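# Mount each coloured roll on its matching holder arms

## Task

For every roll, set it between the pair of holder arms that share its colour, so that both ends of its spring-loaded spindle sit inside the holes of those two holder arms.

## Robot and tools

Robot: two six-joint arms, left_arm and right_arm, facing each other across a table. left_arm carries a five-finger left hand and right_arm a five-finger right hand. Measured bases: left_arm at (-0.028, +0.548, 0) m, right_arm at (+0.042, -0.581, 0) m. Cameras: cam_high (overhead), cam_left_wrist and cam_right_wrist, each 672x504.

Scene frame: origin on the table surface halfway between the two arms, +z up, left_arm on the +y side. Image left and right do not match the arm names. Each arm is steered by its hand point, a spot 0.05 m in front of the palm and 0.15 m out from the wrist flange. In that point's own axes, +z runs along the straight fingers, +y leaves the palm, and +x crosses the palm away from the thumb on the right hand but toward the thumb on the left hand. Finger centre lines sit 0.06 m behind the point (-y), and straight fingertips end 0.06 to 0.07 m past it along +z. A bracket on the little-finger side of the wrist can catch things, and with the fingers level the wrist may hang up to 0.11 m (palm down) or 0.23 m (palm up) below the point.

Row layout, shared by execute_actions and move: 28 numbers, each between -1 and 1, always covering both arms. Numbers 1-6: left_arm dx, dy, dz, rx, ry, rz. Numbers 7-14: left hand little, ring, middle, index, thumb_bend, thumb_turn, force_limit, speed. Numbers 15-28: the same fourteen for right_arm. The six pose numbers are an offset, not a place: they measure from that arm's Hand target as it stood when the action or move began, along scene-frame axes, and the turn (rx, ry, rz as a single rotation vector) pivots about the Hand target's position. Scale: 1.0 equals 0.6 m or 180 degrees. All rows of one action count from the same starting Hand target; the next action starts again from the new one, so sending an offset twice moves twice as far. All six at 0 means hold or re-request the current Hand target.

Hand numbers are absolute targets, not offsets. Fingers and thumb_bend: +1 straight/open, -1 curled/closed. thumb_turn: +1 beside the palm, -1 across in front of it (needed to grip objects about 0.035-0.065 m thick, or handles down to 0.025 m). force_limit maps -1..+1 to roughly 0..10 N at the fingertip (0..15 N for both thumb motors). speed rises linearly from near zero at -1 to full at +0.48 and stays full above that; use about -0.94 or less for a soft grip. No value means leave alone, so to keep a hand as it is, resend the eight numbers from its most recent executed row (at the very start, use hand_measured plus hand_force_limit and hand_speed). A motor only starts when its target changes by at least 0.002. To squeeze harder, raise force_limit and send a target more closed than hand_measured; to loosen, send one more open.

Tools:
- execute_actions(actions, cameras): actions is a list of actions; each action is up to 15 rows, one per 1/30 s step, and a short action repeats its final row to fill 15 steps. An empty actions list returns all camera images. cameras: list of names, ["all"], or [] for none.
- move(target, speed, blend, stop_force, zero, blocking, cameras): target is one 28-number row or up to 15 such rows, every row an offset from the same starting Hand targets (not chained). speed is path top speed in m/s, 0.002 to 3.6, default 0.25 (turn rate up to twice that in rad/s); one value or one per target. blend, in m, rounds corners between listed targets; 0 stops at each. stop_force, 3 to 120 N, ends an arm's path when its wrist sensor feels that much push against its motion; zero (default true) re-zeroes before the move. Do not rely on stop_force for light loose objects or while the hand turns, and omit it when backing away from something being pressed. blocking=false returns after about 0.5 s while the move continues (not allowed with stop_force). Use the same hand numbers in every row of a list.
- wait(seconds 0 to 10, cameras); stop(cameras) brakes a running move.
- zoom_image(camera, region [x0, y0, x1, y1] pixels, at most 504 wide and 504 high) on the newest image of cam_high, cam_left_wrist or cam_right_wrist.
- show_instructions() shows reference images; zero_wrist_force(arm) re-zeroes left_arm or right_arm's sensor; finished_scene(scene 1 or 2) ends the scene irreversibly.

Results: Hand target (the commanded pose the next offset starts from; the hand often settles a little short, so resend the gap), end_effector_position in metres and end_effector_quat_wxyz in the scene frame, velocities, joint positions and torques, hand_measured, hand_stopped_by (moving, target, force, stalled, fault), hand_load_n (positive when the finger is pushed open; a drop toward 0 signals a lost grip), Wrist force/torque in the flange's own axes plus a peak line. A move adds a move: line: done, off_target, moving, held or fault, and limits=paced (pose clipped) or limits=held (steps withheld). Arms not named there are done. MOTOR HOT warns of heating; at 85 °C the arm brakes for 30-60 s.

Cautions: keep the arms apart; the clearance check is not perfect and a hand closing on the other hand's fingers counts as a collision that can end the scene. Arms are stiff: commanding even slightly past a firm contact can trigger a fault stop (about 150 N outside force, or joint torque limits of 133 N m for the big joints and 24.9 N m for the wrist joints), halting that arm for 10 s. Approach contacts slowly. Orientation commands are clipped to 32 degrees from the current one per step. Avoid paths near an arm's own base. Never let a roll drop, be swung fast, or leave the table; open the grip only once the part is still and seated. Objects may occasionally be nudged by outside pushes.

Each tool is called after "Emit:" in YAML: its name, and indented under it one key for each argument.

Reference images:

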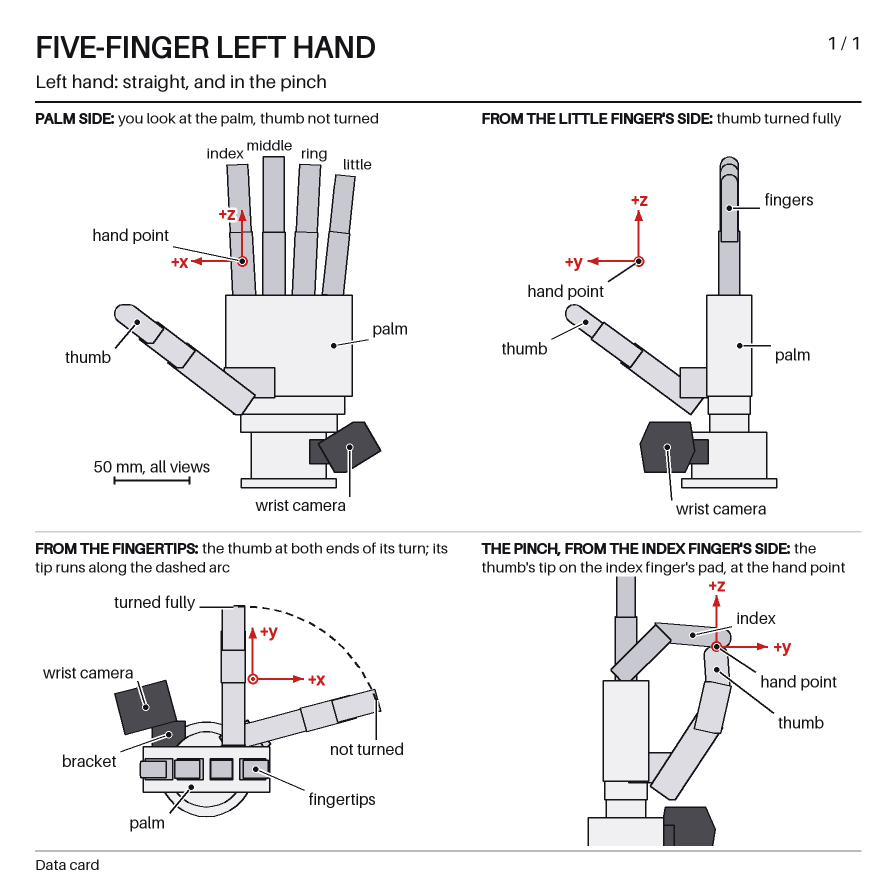

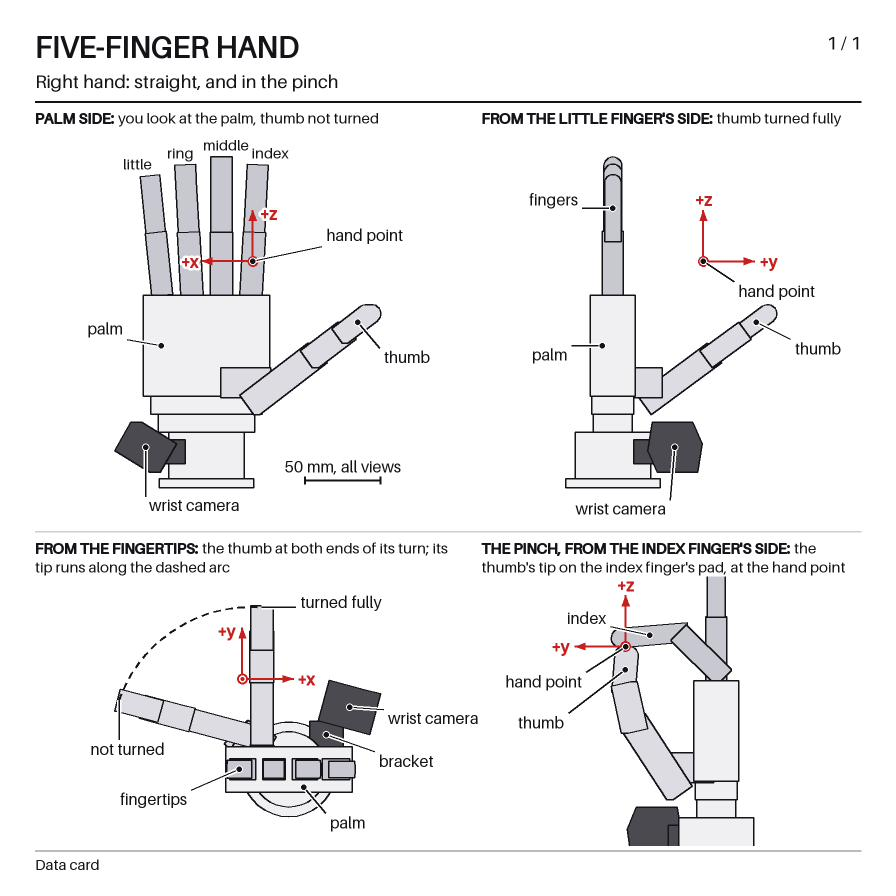

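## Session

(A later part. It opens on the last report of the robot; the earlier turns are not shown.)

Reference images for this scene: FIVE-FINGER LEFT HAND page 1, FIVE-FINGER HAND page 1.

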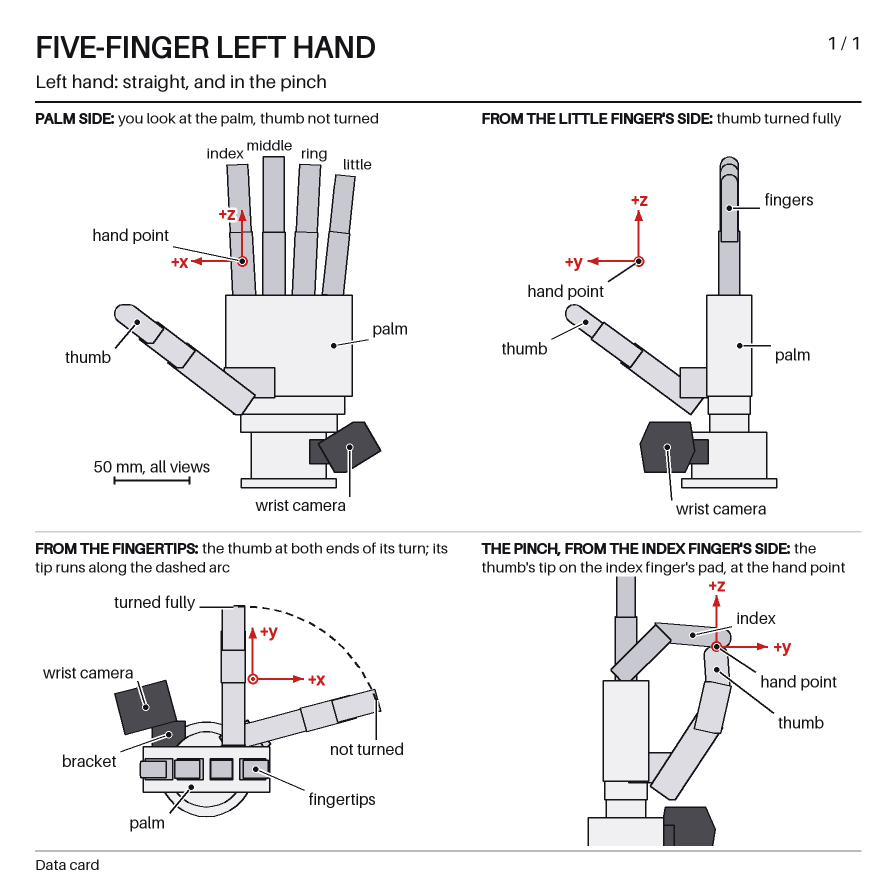

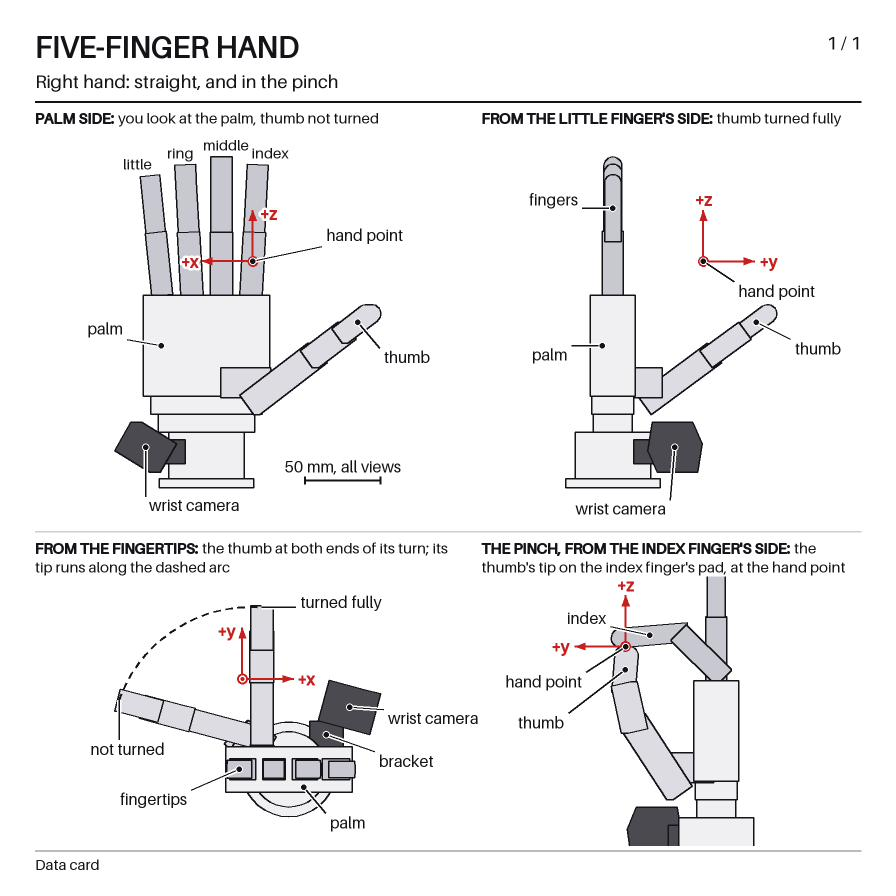

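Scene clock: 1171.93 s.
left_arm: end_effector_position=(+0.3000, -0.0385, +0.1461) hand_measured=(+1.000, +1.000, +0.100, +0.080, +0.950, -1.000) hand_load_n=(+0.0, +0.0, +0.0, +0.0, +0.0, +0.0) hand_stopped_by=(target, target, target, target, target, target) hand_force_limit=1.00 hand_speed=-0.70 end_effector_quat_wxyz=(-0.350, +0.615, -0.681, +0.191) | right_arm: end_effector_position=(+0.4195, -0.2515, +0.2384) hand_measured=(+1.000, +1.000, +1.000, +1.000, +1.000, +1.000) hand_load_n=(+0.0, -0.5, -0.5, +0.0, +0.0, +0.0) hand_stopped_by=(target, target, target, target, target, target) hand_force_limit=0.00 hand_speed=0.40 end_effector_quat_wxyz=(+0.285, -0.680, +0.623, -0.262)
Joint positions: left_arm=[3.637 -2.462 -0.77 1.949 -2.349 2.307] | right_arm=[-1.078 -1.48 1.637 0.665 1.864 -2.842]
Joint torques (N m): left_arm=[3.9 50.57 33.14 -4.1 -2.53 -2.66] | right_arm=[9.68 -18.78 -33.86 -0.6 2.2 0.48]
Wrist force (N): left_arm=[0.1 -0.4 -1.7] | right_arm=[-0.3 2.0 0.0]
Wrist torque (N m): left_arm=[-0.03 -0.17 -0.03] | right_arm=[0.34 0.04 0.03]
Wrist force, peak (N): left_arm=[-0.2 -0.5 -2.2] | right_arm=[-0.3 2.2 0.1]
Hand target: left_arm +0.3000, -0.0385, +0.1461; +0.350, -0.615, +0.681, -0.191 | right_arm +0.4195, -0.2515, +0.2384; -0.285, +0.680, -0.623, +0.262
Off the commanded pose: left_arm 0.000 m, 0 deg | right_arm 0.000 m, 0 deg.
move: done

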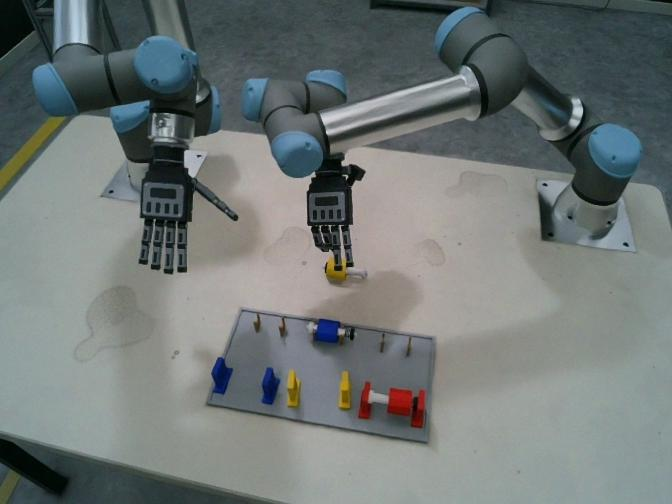

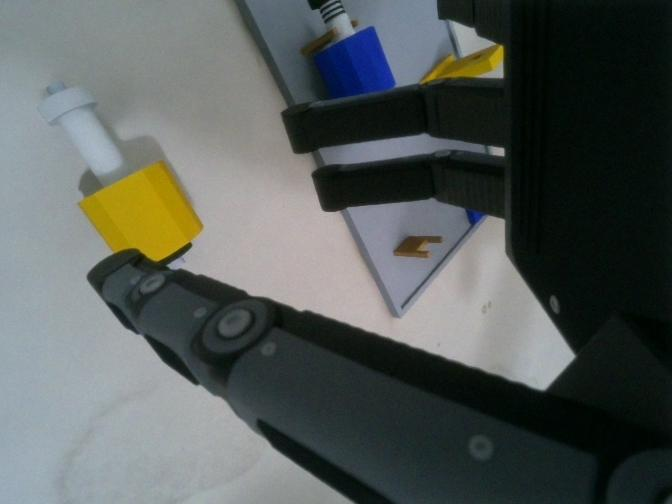

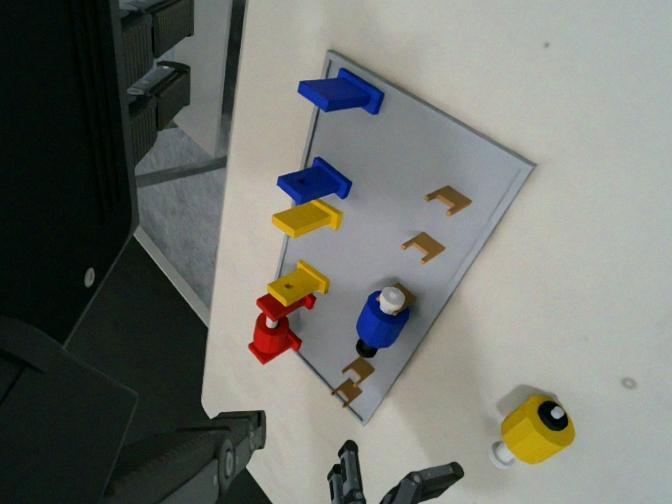

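Emit:
move:
  target:
    - [0.10,0.2,0.0352,-0.0806,0,0,1,1,1,1,1,1,0,0.4,0,0,0,0,0,0,1,1,1,1,1,1,0.0,0.4]
    - [0.3215,0.4170,0.0353,-0.1611,0,0,1,1,1,1,1,1,0,0.4,0,0,0,0,0,0,1,1,1,1,1,1,0.0,0.4]
  speed: 0.2
  blend: 0.03

Emit:
move:
  target: [0,0,0,0,0,0,1,1,1,1,1,1,0,0.4,-0.2133,0.3847,-0.2307,-0.105,0.0046,-0.0274,1,1,0.1,0.1,0.95,-1,0.0,0.4]
  speed: 0.2
  cameras: ["cam_high","cam_left_wrist","cam_right_wrist"]

Scene clock: 1174.87 s.
left_arm: end_effector_position=(+0.4929, +0.2117, +0.1673) hand_measured=(+1.000, +1.000, +1.000, +1.000, +1.000, +1.000) hand_load_n=(+0.0, +0.0, +0.0, +0.0, +0.0, +0.0) hand_stopped_by=(target, target, target, target, target, target) hand_force_limit=0.00 hand_speed=0.40 end_effector_quat_wxyz=(-0.184, +0.683, -0.611, +0.355) | right_arm: end_effector_position=(+0.4195, -0.2515, +0.2384) hand_measured=(+1.000, +1.000, +1.000, +1.000, +1.000, +1.000) hand_load_n=(+0.0, +0.0, +0.0, +0.0, +0.0, +0.0) hand_stopped_by=(target, target, target, target, target, target) hand_force_limit=0.00 hand_speed=0.40 end_effector_quat_wxyz=(+0.285, -0.680, +0.623, -0.262)
Joint positions: left_arm=[4.41 -1.894 -1.563 2.709 -1.593 2.759] | right_arm=[-1.078 -1.48 1.637 0.665 1.864 -2.842]
Joint torques (N m): left_arm=[11.24 20.3 32.92 1.22 1.23 2.49] | right_arm=[9.11 -19.28 -33.23 -0.47 2.11 0.46]
Wrist force (N): left_arm=[0.8 -0.6 -0.9] | right_arm=[-0.3 1.6 -0.2]
Wrist torque (N m): left_arm=[-0.07 -0.20 -0.15] | right_arm=[0.30 0.05 0.02]
Wrist force, peak (N): left_arm=[0.8 0.3 -2.3] | right_arm=[-0.4 2.2 0.4]
Hand target: left_arm +0.4929, +0.2117, +0.1673; -0.184, +0.683, -0.611, +0.355 | right_arm +0.4195, -0.2515, +0.2384; -0.285, +0.680, -0.623, +0.262
Off the commanded pose: left_arm 0.000 m, 0 deg | right_arm 0.000 m, 0 deg.
move: done

Scene clock: 1177.17 s.
left_arm: end_effector_position=(+0.4929, +0.2117, +0.1673) hand_measured=(+1.000, +1.000, +1.000, +1.000, +1.000, +1.000) hand_load_n=(+0.0, +0.0, +0.0, +0.0, +0.0, -0.5) hand_stopped_by=(target, target, target, target, target, target) hand_force_limit=0.00 hand_speed=0.40 end_effector_quat_wxyz=(-0.184, +0.683, -0.611, +0.355) | right_arm: end_effector_position=(+0.2915, -0.0207, +0.1000) hand_measured=(+1.000, +1.000, +0.100, +0.100, +0.950, -1.000) hand_load_n=(+0.0, +0.0, +0.0, +0.0, +0.0, +0.0) hand_stopped_by=(target, target, target, target, target, target) hand_force_limit=0.00 hand_speed=0.40 end_effector_quat_wxyz=(+0.153, -0.692, +0.602, -0.367)
Joint positions: left_arm=[4.41 -1.894 -1.563 2.709 -1.593 2.759] | right_arm=[-0.426 -0.711 0.994 1.187 2.385 -2.169]
Joint torques (N m): left_arm=[12.3 20.98 32.95 1.07 1.12 2.66] | right_arm=[11.95 -38.38 -31.36 3.83 3.36 1.44]
Wrist force (N): left_arm=[0.8 -0.5 -1.1] | right_arm=[-0.3 1.5 0.1]
Wrist torque (N m): left_arm=[-0.03 -0.21 -0.16] | right_arm=[0.19 0.06 -0.09]
Wrist force, peak (N): left_arm=[0.8 -0.8 -1.0] | right_arm=[-1.2 2.6 0.4]
Hand target: left_arm +0.4929, +0.2117, +0.1673; -0.184, +0.683, -0.611, +0.355 | right_arm +0.2915, -0.0206, +0.1000; -0.153, +0.692, -0.602, +0.367
Off the commanded pose: left_arm 0.000 m, 0 deg | right_arm 0.000 m, 0 deg.
move: done

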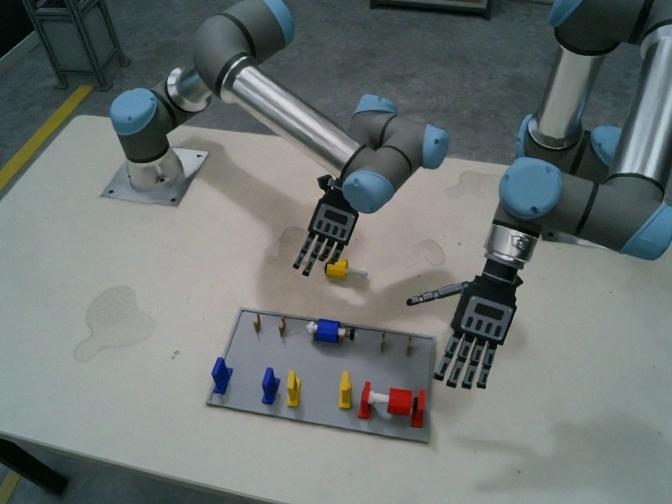

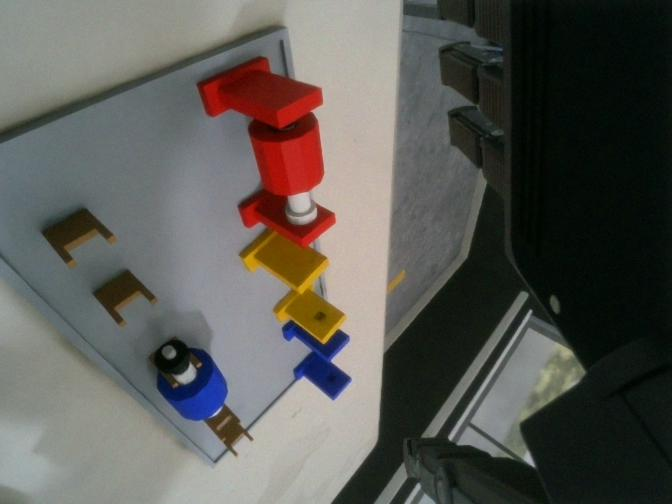

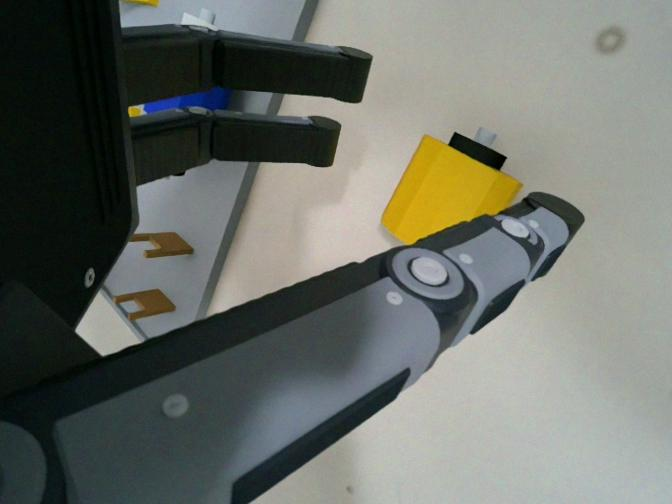

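Emit:
zoom_image:
  camera: "cam_high"
  region: [270, 180, 400, 300]

Scaled by 3.877 from the camera's 672x504 image, which has a finer 960x720 frame.

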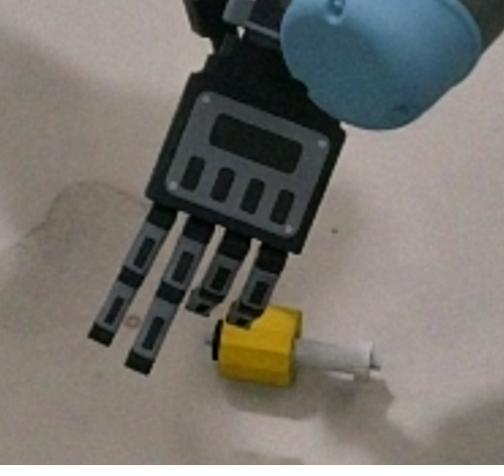

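Emit:
move:
  target:
    - [0,0,0,0,0,0,1,1,1,1,1,1,0,0.4,0.0167,0.0267,0,0,0,0,1,1,0.1,0.1,0.95,-1,0.0,0.4]
    - [0,0,0,0,0,0,1,1,1,1,1,1,0,0.4,0.0167,0.0267,-0.0583,0,0,0,1,1,0.1,0.1,0.95,-1,0.0,0.4]
  speed: 0.06
  cameras: ["cam_high","cam_right_wrist"]

Emit:
zoom_image:
  camera: "cam_high"
  region: [270, 180, 400, 300]

Emit:
zoom_image:
  camera: "cam_right_wrist"
  region: [230, 20, 570, 275]

Scene clock: 1179.93 s.
left_arm: end_effector_position=(+0.4929, +0.2117, +0.1673) hand_measured=(+1.000, +1.000, +1.000, +1.000, +1.000, +1.000) hand_load_n=(+0.0, +0.0, +0.0, +0.0, +0.0, +0.0) hand_stopped_by=(target, target, target, target, target, target) hand_force_limit=0.00 hand_speed=0.40 end_effector_quat_wxyz=(-0.184, +0.683, -0.611, +0.355) | right_arm: end_effector_position=(+0.3015, -0.0046, +0.0651) hand_measured=(+1.000, +1.000, +0.100, +0.100, +0.950, -1.000) hand_load_n=(+0.0, +0.0, +0.0, +0.0, +0.0, +0.0) hand_stopped_by=(target, target, target, target, target, target) hand_force_limit=0.00 hand_speed=0.40 end_effector_quat_wxyz=(+0.153, -0.692, +0.602, -0.367)
Joint positions: left_arm=[4.41 -1.894 -1.563 2.709 -1.593 2.759] | right_arm=[-0.431 -0.633 0.939 1.16 2.384 -2.175]
Joint torques (N m): left_arm=[12.07 20.99 33.88 1.26 1.22 2.51] | right_arm=[-10.59 -39.91 -4.46 0.5 3.07 -1.16]
Wrist force (N): left_arm=[0.9 -0.5 -0.8] | right_arm=[-0.5 1.5 0.3]
Wrist torque (N m): left_arm=[-0.05 -0.22 -0.15] | right_arm=[0.18 0.08 0.08]
Wrist force, peak (N): left_arm=[0.6 -0.6 -1.3] | right_arm=[-0.6 1.8 0.3]
Hand target: left_arm +0.4929, +0.2117, +0.1673; -0.184, +0.683, -0.611, +0.355 | right_arm +0.3015, -0.0046, +0.0650; -0.153, +0.692, -0.602, +0.367
Off the commanded pose: left_arm 0.000 m, 0 deg | right_arm 0.000 m, 0 deg.
move: done
Images, in order (width x height): cam_high 672x504, cam_right_wrist 672x504.

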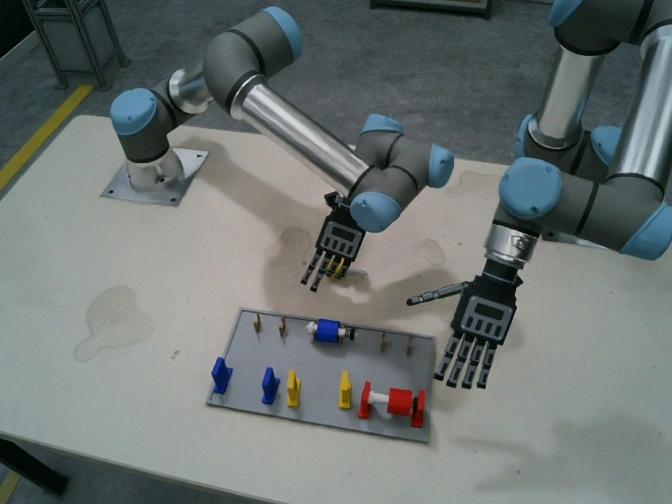

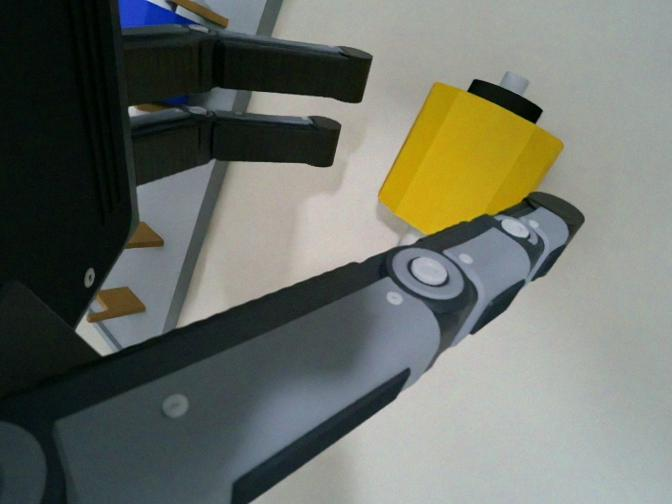

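Scaled by 3.877 from the camera's 672x504 image, which has a finer 960x720 frame.

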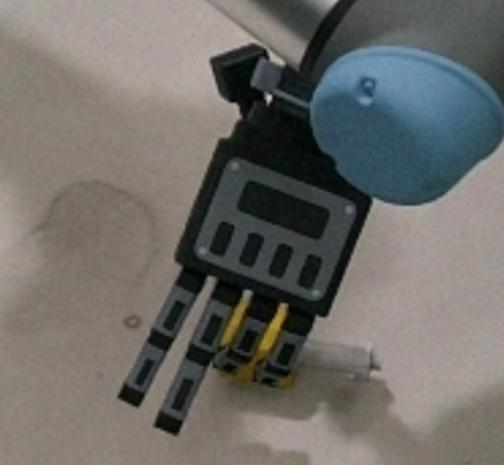

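Scaled by 1.482 from the camera's 672x504 image, which has a finer 960x720 frame.

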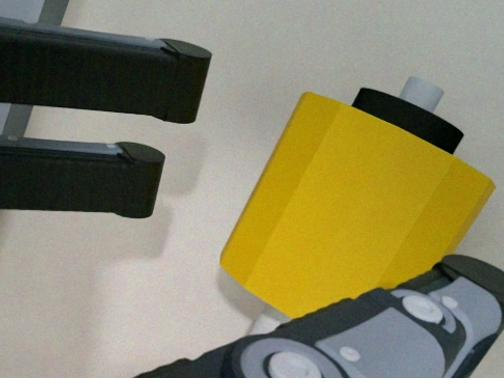

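Emit:
move:
  target: [0,0,0,0,0,0,1,1,1,1,1,1,0,0.4,0,0,-0.0283,0,0,0,1,1,0.1,0.1,0.95,-1,0.0,0.4]
  speed: 0.03
  stop_force: 3
  cameras: ["cam_high","cam_right_wrist"]

Emit:
zoom_image:
  camera: "cam_high"
  region: [300, 220, 380, 300]

Emit:
zoom_image:
  camera: "cam_right_wrist"
  region: [230, 20, 570, 275]

Scene clock: 1182.70 s.
left_arm: end_effector_position=(+0.4929, +0.2117, +0.1673) hand_measured=(+1.000, +1.000, +1.000, +1.000, +1.000, +1.000) hand_load_n=(+0.0, +0.0, +0.0, +0.0, +0.0, -0.5) hand_stopped_by=(target, target, target, target, target, target) hand_force_limit=0.00 hand_speed=0.40 end_effector_quat_wxyz=(-0.184, +0.683, -0.611, +0.355) | right_arm: end_effector_position=(+0.3015, -0.0046, +0.0480) hand_measured=(+1.000, +1.000, +0.100, +0.100, +0.950, -1.000) hand_load_n=(+0.0, +0.0, +0.0, +0.0, +0.0, +0.5) hand_stopped_by=(target, target, target, target, target, target) hand_force_limit=0.00 hand_speed=0.40 end_effector_quat_wxyz=(+0.153, -0.692, +0.602, -0.367)
Joint positions: left_arm=[4.41 -1.894 -1.563 2.709 -1.593 2.759] | right_arm=[-0.431 -0.617 0.954 1.128 2.384 -2.175]
Joint torques (N m): left_arm=[11.47 20.62 32.99 1.18 1.02 2.53] | right_arm=[-8.48 -41.45 -4.01 0.63 2.74 -0.93]
Wrist force (N): left_arm=[0.8 -0.4 -1.0] | right_arm=[-0.6 1.4 0.3]
Wrist torque (N m): left_arm=[-0.03 -0.21 -0.16] | right_arm=[0.16 0.08 0.06]
Wrist force, peak (N): left_arm=[0.8 -0.9 -0.9] | right_arm=[-0.7 1.7 0.3]
Hand target: left_arm +0.4929, +0.2117, +0.1673; -0.184, +0.683, -0.611, +0.355 | right_arm +0.3015, -0.0046, +0.0480; -0.153, +0.692, -0.602, +0.367
Off the commanded pose: left_arm 0.000 m, 0 deg | right_arm 0.000 m, 0 deg.
move: done
Images, in order (width x height): cam_high 672x504, cam_right_wrist 672x504.

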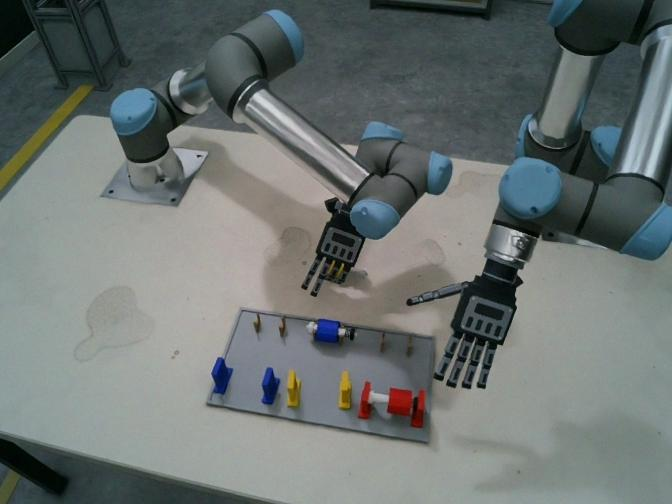

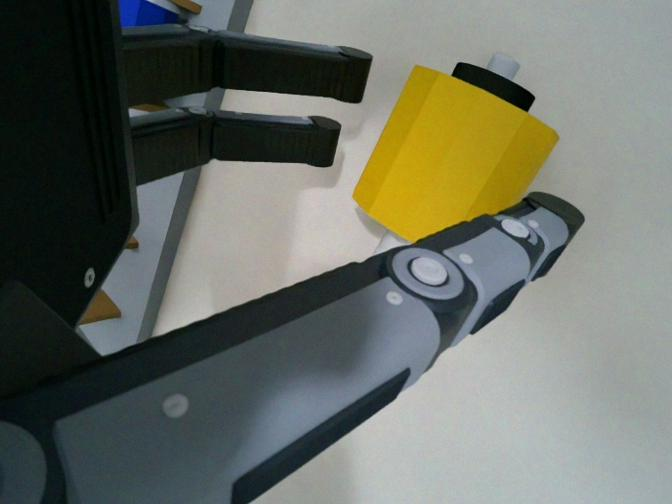

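Scaled by 6.300 from the camera's 672x504 image, which has a finer 960x720 frame.

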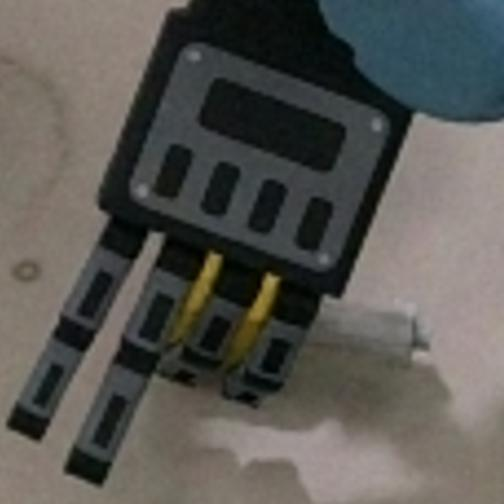

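Scaled by 1.482 from the camera's 672x504 image, which has a finer 960x720 frame.

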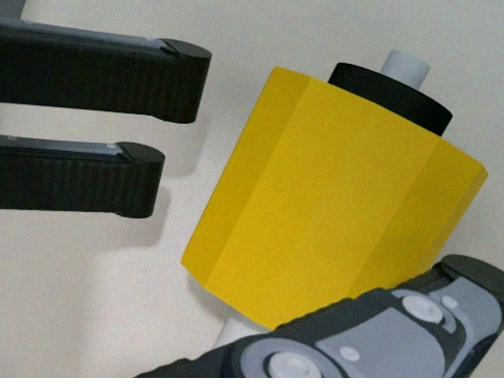

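Emit:
move:
  target: [0,0,0,0,0,0,1,1,1,1,1,1,0,0.4,-0.0117,-0.0075,-0.0083,0,0,0,1,1,0.1,0.1,0.95,-1,0.0,0.4]
  speed: 0.03
  stop_force: 3
  cameras: ["cam_high","cam_right_wrist"]

Emit:
zoom_image:
  camera: "cam_high"
  region: [300, 220, 380, 300]

Emit:
zoom_image:
  camera: "cam_right_wrist"
  region: [230, 20, 570, 275]

Scene clock: 1184.93 s.
left_arm: end_effector_position=(+0.4929, +0.2117, +0.1673) hand_measured=(+1.000, +1.000, +1.000, +1.000, +1.000, +1.000) hand_load_n=(+0.0, +0.0, +0.0, +0.0, +0.0, -0.5) hand_stopped_by=(target, target, target, target, target, target) hand_force_limit=0.00 hand_speed=0.40 end_effector_quat_wxyz=(-0.184, +0.683, -0.611, +0.355) | right_arm: end_effector_position=(+0.2945, -0.0091, +0.0430) hand_measured=(+1.000, +1.000, +0.100, +0.100, +0.950, -1.000) hand_load_n=(+0.0, +0.0, +0.0, +0.0, +0.0, +0.0) hand_stopped_by=(target, target, target, target, target, target) hand_force_limit=0.00 hand_speed=0.40 end_effector_quat_wxyz=(+0.153, -0.692, +0.602, -0.367)
Joint positions: left_arm=[4.41 -1.894 -1.563 2.709 -1.593 2.759] | right_arm=[-0.423 -0.627 0.99 1.111 2.385 -2.164]
Joint torques (N m): left_arm=[12.02 21.09 33.68 1.29 1.12 2.39] | right_arm=[11.64 -58.22 -3.62 0.67 3.32 1.51]
Wrist force (N): left_arm=[0.6 -0.6 -0.9] | right_arm=[-0.6 1.3 0.0]
Wrist torque (N m): left_arm=[-0.06 -0.17 -0.17] | right_arm=[0.18 0.09 -0.10]
Wrist force, peak (N): left_arm=[0.8 -0.7 -1.1] | right_arm=[-0.7 1.9 0.0]
Hand target: left_arm +0.4929, +0.2117, +0.1673; -0.184, +0.683, -0.611, +0.355 | right_arm +0.2945, -0.0091, +0.0430; -0.153, +0.692, -0.602, +0.367
Off the commanded pose: left_arm 0.000 m, 0 deg | right_arm 0.000 m, 0 deg.
move: done
Images, in order (width x height): cam_high 672x504, cam_right_wrist 672x504.

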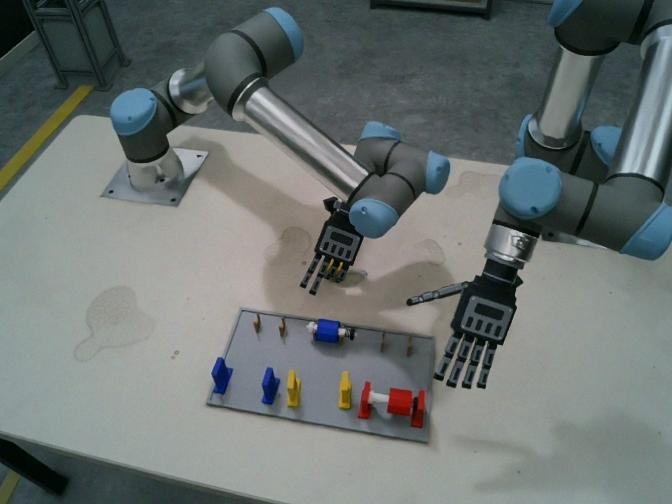

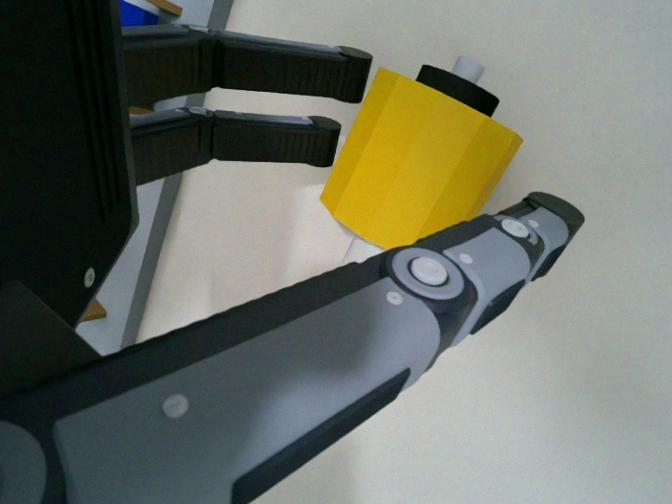

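Scaled by 6.300 from the camera's 672x504 image, which has a finer 960x720 frame.

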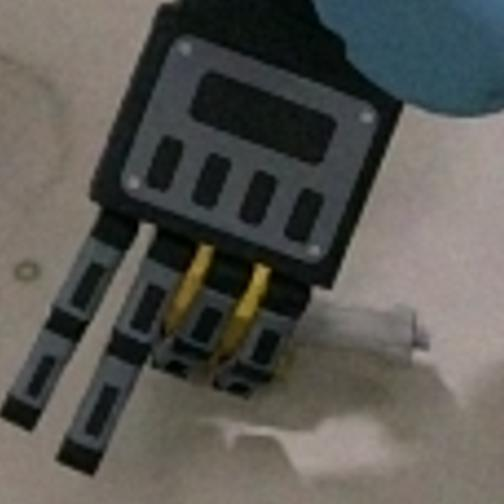

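Scaled by 1.482 from the camera's 672x504 image, which has a finer 960x720 frame.

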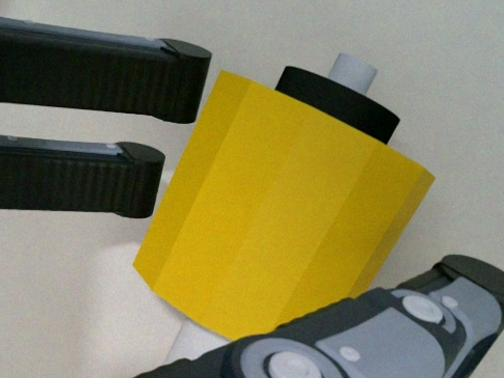

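Emit:
move:
  target: [0,0,0,0,0,0,1,1,1,1,1,1,0,0.4,0.0,0.0058,-0.0175,0,0,0,1,1,0.1,0.1,0.95,-1,0.0,0.4]
  speed: 0.02
  stop_force: 3
  cameras: ["cam_high","cam_right_wrist"]

Emit:
zoom_image:
  camera: "cam_right_wrist"
  region: [230, 20, 570, 275]

Scene clock: 1187.00 s.
left_arm: end_effector_position=(+0.4929, +0.2117, +0.1673) hand_measured=(+1.000, +1.000, +1.000, +1.000, +1.000, +1.000) hand_load_n=(+0.0, +0.0, +0.0, +0.0, +0.0, +0.0) hand_stopped_by=(target, target, target, target, target, target) hand_force_limit=0.00 hand_speed=0.40 end_effector_quat_wxyz=(-0.184, +0.683, -0.611, +0.355) | right_arm: end_effector_position=(+0.2945, -0.0056, +0.0325) hand_measured=(+1.000, +1.000, +0.100, +0.100, +0.950, -1.000) hand_load_n=(+0.0, +0.0, +0.0, +0.0, +0.0, +0.0) hand_stopped_by=(target, target, target, target, target, target) hand_force_limit=0.00 hand_speed=0.40 end_effector_quat_wxyz=(+0.153, -0.692, +0.602, -0.367)
Joint positions: left_arm=[4.41 -1.894 -1.563 2.709 -1.593 2.759] | right_arm=[-0.421 -0.607 0.98 1.103 2.385 -2.161]
Joint torques (N m): left_arm=[11.48 21.48 32.9 1.13 1.12 2.44] | right_arm=[12.28 -40.78 -30.97 0.71 3.24 1.59]
Wrist force (N): left_arm=[0.5 -0.7 -1.0] | right_arm=[-0.5 1.5 0.2]
Wrist torque (N m): left_arm=[-0.06 -0.17 -0.17] | right_arm=[0.18 0.08 -0.09]
Wrist force, peak (N): left_arm=[0.8 -0.8 -1.0] | right_arm=[-0.8 1.7 0.3]
Hand target: left_arm +0.4929, +0.2117, +0.1673; -0.184, +0.683, -0.611, +0.355 | right_arm +0.2945, -0.0056, +0.0325; -0.153, +0.692, -0.602, +0.367
Off the commanded pose: left_arm 0.000 m, 0 deg | right_arm 0.000 m, 0 deg.
move: done
Images, in order (width x height): cam_high 672x504, cam_right_wrist 672x504.

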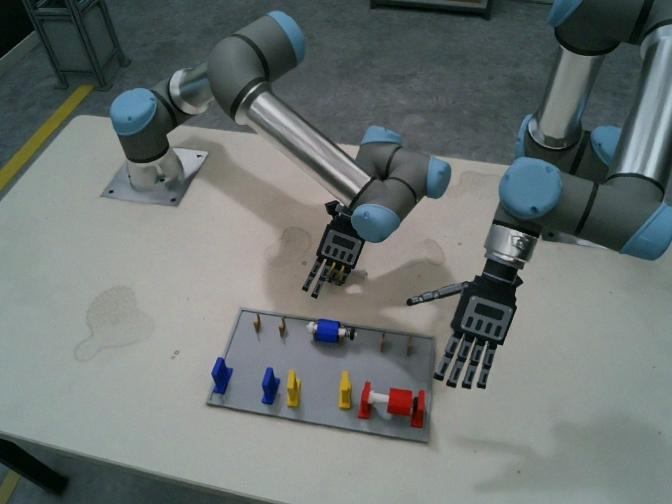

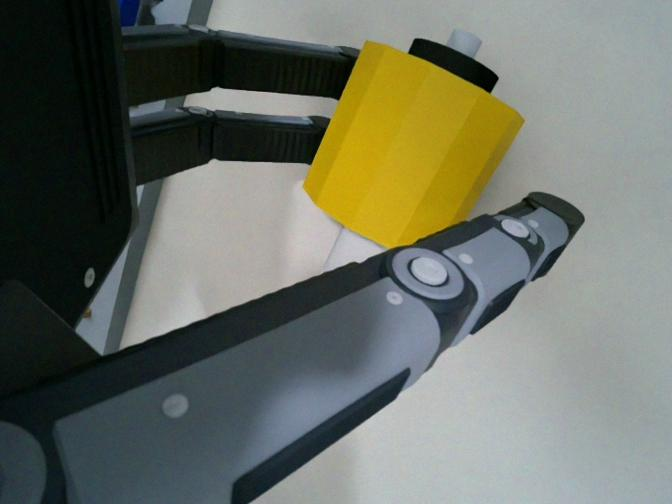

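Scaled by 1.482 from the camera's 672x504 image, which has a finer 960x720 frame.

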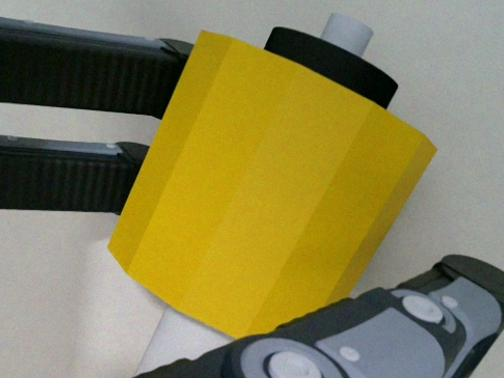

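Emit:
execute_actions:
  actions:
    - [[0,0,0,0,0,0,1,1,1,1,1,1,0,0.4,0,0,0,0,0,0,1,1,-0.65,-0.65,-0.3,-1,1.0,-0.92]]

Emit:
wait:
  seconds: 3.5
  cameras: ["cam_high","cam_right_wrist"]

Scene clock: 1188.50 s.
left_arm: end_effector_position=(+0.4929, +0.2117, +0.1673) hand_measured=(+1.000, +1.000, +1.000, +1.000, +1.000, +1.000) hand_load_n=(+0.0, +0.0, +0.0, +0.0, +0.0, +0.0) hand_stopped_by=(target, target, target, target, target, target) hand_force_limit=0.00 hand_speed=0.40 end_effector_quat_wxyz=(-0.184, +0.683, -0.611, +0.355) | right_arm: end_effector_position=(+0.2945, -0.0056, +0.0325) hand_measured=(+1.000, +1.000, -0.090, -0.134, +0.848, -1.000) hand_load_n=(+0.0, +0.0, +6.0, +10.0, +16.5, -2.5) hand_stopped_by=(target, target, force, force, force, target) hand_force_limit=1.00 hand_speed=-0.92 end_effector_quat_wxyz=(+0.153, -0.692, +0.602, -0.367)
Joint positions: left_arm=[4.41 -1.894 -1.563 2.709 -1.593 2.759] | right_arm=[-0.421 -0.607 0.98 1.103 2.385 -2.161]
Joint torques (N m): left_arm=[11.72 20.73 33.51 1.02 1.19 2.4] | right_arm=[13.09 -41.47 -31.7 0.76 2.94 1.51]
Wrist force (N): left_arm=[0.7 -0.7 -0.8] | right_arm=[-0.7 1.7 0.4]
Wrist torque (N m): left_arm=[-0.08 -0.18 -0.16] | right_arm=[0.19 0.07 -0.09]
Wrist force, peak (N): left_arm=[0.8 -0.7 -1.1] | right_arm=[-0.8 2.4 0.6]
Hand target: left_arm +0.4929, +0.2117, +0.1673; -0.184, +0.683, -0.611, +0.355 | right_arm +0.2945, -0.0056, +0.0325; -0.153, +0.692, -0.602, +0.367
Off the commanded pose: left_arm 0.000 m, 0 deg | right_arm 0.000 m, 0 deg.
Step readings (end_effector_position of left_arm | right_arm):
0: (+0.4929, +0.2117, +0.1673) | (+0.2945, -0.0056, +0.0325)
1: (+0.4929, +0.2117, +0.1673) | (+0.2945, -0.0056, +0.0325)
2: (+0.4929, +0.2117, +0.1673) | (+0.2945, -0.0056, +0.0325)
4: (+0.4929, +0.2117, +0.1673) | (+0.2945, -0.0056, +0.0325)
8: (+0.4929, +0.2117, +0.1673) | (+0.2945, -0.0056, +0.0325)
15: (+0.4929, +0.2117, +0.1673) | (+0.2945, -0.0056, +0.0325)

Scene clock: 1192.00 s.
left_arm: end_effector_position=(+0.4929, +0.2117, +0.1673) hand_measured=(+1.000, +1.000, +1.000, +1.000, +1.000, +1.000) hand_load_n=(+0.0, +0.0, +0.0, +0.0, +0.0, +0.0) hand_stopped_by=(target, target, target, target, target, target) hand_force_limit=0.00 hand_speed=0.40 end_effector_quat_wxyz=(-0.184, +0.683, -0.611, +0.355) | right_arm: end_effector_position=(+0.2945, -0.0056, +0.0325) hand_measured=(+1.000, +1.000, -0.090, -0.134, +0.848, -1.000) hand_load_n=(+0.0, +0.0, +5.5, +9.5, +16.5, -2.0) hand_stopped_by=(target, target, force, force, force, target) hand_force_limit=1.00 hand_speed=-0.92 end_effector_quat_wxyz=(+0.153, -0.692, +0.602, -0.367)
Joint positions: left_arm=[4.41 -1.894 -1.563 2.709 -1.593 2.759] | right_arm=[-0.421 -0.607 0.98 1.103 2.385 -2.161]
Joint torques (N m): left_arm=[11.73 20.35 33.16 1.05 1.06 2.37] | right_arm=[11.83 -45.36 -30.25 1.14 2.44 1.46]
Wrist force (N): left_arm=[0.7 -0.4 -1.0] | right_arm=[-0.9 2.0 0.4]
Wrist torque (N m): left_arm=[-0.02 -0.20 -0.17] | right_arm=[0.24 0.11 -0.09]
Wrist force, peak (N): left_arm=[0.9 -0.6 -1.1] | right_arm=[-1.1 2.3 0.6]
Hand target: left_arm +0.4929, +0.2117, +0.1673; -0.184, +0.683, -0.611, +0.355 | right_arm +0.2945, -0.0056, +0.0325; -0.153, +0.692, -0.602, +0.367
Off the commanded pose: left_arm 0.000 m, 0 deg | right_arm 0.000 m, 0 deg.
wait: 3.50 s; at rest by 0.17 s
Images, in order (width x height): cam_high 672x504, cam_right_wrist 672x504.

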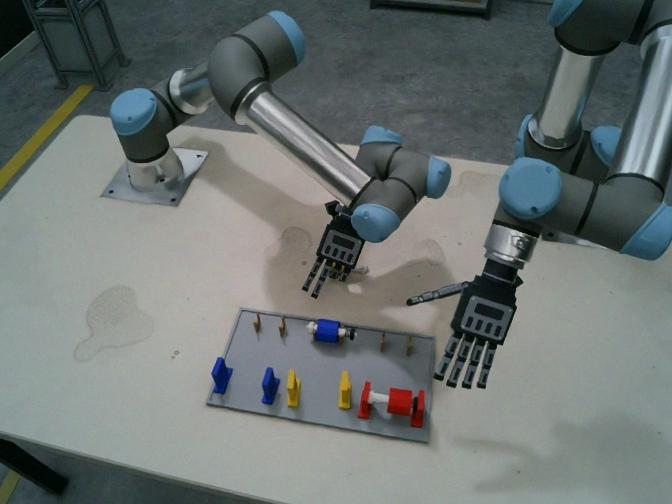

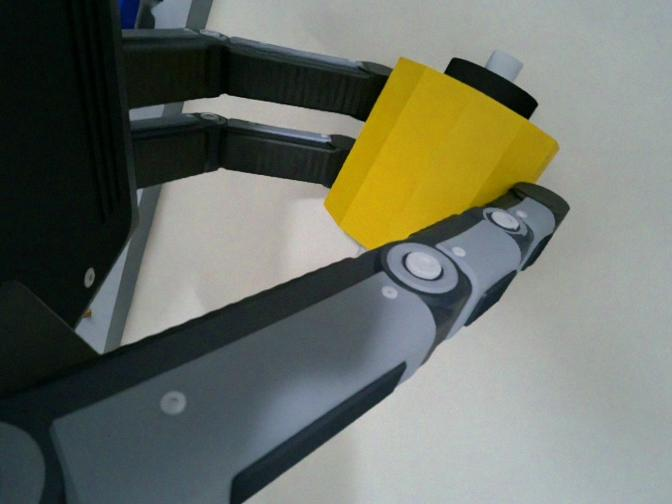

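Emit:
move:
  target:
    - [0,0,0,0,0,0,1,1,1,1,1,1,0,0.4,0,0,0.025,0,0,0,1,1,-0.65,-0.65,-0.3,-1,1.0,-0.92]
    - [0,0,0,0,0,0,1,1,1,1,1,1,0,0.4,0,0,0.1833,0,0,0,1,1,-0.65,-0.65,-0.3,-1,1.0,-0.92]
  speed: [0.03,0.08]

Emit:
move:
  target: [0,0,0,0,0,0,1,1,1,1,1,1,0,0.4,0.1667,0,0,0.12204,0.00832,0.0428,1,1,-0.65,-0.65,-0.3,-1,1.0,-0.92]
  speed: 0.12
  cameras: ["cam_high","cam_left_wrist","cam_right_wrist"]

Emit:
zoom_image:
  camera: "cam_right_wrist"
  region: [300, 0, 640, 255]

Scene clock: 1197.63 s.
left_arm: end_effector_position=(+0.4929, +0.2117, +0.1673) hand_measured=(+1.000, +1.000, +1.000, +1.000, +1.000, +1.000) hand_load_n=(+0.0, +0.0, +0.0, +0.0, +0.0, +0.0) hand_stopped_by=(target, target, target, target, target, target) hand_force_limit=0.00 hand_speed=0.40 end_effector_quat_wxyz=(-0.184, +0.683, -0.611, +0.355) | right_arm: end_effector_position=(+0.2945, -0.0056, +0.1424) hand_measured=(+1.000, +1.000, -0.090, -0.134, +0.848, -1.000) hand_load_n=(+0.0, +0.0, +6.0, +9.5, +16.5, -2.5) hand_stopped_by=(target, target, force, force, force, target) hand_force_limit=1.00 hand_speed=-0.92 end_effector_quat_wxyz=(+0.153, -0.692, +0.602, -0.367)
Joint positions: left_arm=[4.41 -1.894 -1.563 2.709 -1.593 2.759] | right_arm=[-0.421 -0.693 0.851 1.317 2.385 -2.161]
Joint torques (N m): left_arm=[11.99 20.87 32.56 0.93 1.02 2.31] | right_arm=[-2.55 -57.85 -31.54 3.89 0 1.53]
Wrist force (N): left_arm=[0.7 -0.4 -1.0] | right_arm=[-0.5 1.9 0.9]
Wrist torque (N m): left_arm=[-0.02 -0.19 -0.16] | right_arm=[0.20 0.06 -0.08]
Wrist force, peak (N): left_arm=[0.8 -0.5 -1.2] | right_arm=[-1.2 2.3 0.8]
Hand target: left_arm +0.4929, +0.2117, +0.1673; -0.184, +0.683, -0.611, +0.355 | right_arm +0.2945, -0.0056, +0.1425; -0.153, +0.692, -0.602, +0.367
Off the commanded pose: left_arm 0.000 m, 0 deg | right_arm 0.000 m, 0 deg.
move: done

Scene clock: 1199.93 s.
left_arm: end_effector_position=(+0.4929, +0.2117, +0.1673) hand_measured=(+1.000, +1.000, +1.000, +1.000, +1.000, +1.000) hand_load_n=(+0.0, +0.0, +0.0, +0.0, +0.0, -0.5) hand_stopped_by=(target, target, target, target, target, target) hand_force_limit=0.00 hand_speed=0.40 end_effector_quat_wxyz=(-0.184, +0.683, -0.611, +0.355) | right_arm: end_effector_position=(+0.3945, -0.0056, +0.1425) hand_measured=(+1.000, +1.000, -0.090, -0.134, +0.848, -1.000) hand_load_n=(+0.0, +0.0, +6.0, +9.5, +16.5, -2.5) hand_stopped_by=(target, target, force, force, force, target) hand_force_limit=1.00 hand_speed=-0.92 end_effector_quat_wxyz=(+0.299, -0.693, +0.616, -0.226)
Joint positions: left_arm=[4.41 -1.894 -1.563 2.709 -1.593 2.759] | right_arm=[-0.67 -0.954 1.18 0.715 2.043 -2.506]
Joint torques (N m): left_arm=[11.85 20.84 31.51 1 1.27 2.26] | right_arm=[-9.15 -49.27 -5.29 -0.64 -1.84 -1.69]
Wrist force (N): left_arm=[0.7 -0.7 -0.9] | right_arm=[0.0 2.0 0.2]
Wrist torque (N m): left_arm=[-0.07 -0.19 -0.15] | right_arm=[0.33 -0.03 0.08]
Wrist force, peak (N): left_arm=[0.8 -0.6 -1.2] | right_arm=[-0.3 2.7 0.4]
Hand target: left_arm +0.4929, +0.2117, +0.1673; -0.184, +0.683, -0.611, +0.355 | right_arm +0.3945, -0.0056, +0.1425; -0.299, +0.693, -0.616, +0.226
Off the commanded pose: left_arm 0.000 m, 0 deg | right_arm 0.000 m, 0 deg.
move: done

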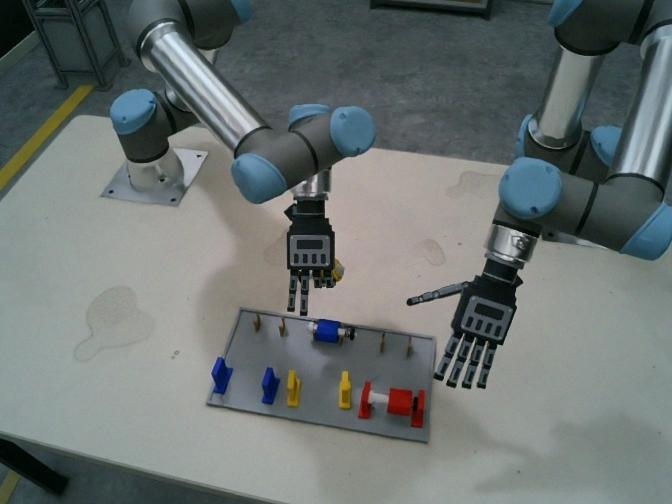

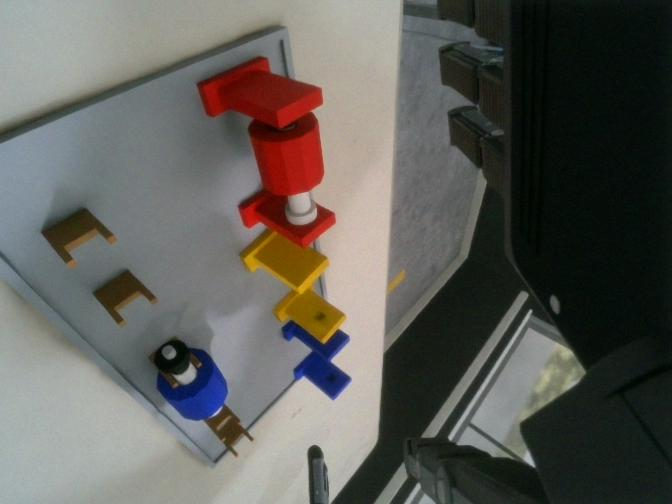

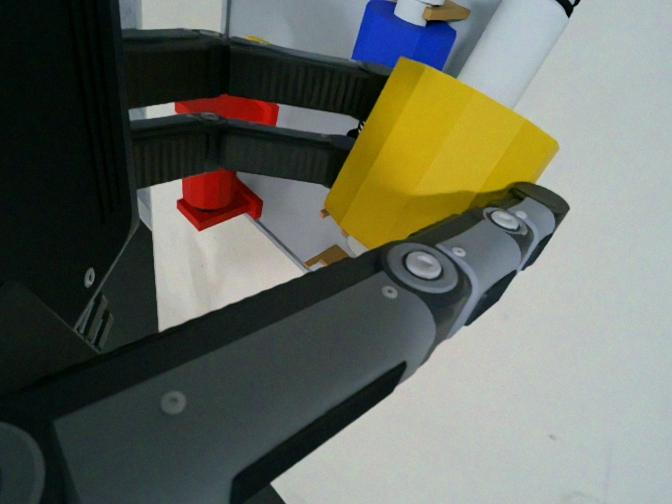

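Scaled by 1.482 from the camera's 672x504 image, which has a finer 960x720 frame.

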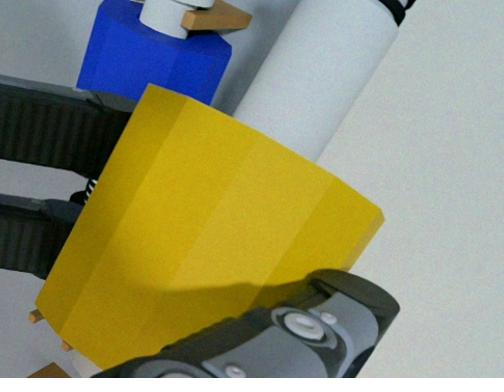

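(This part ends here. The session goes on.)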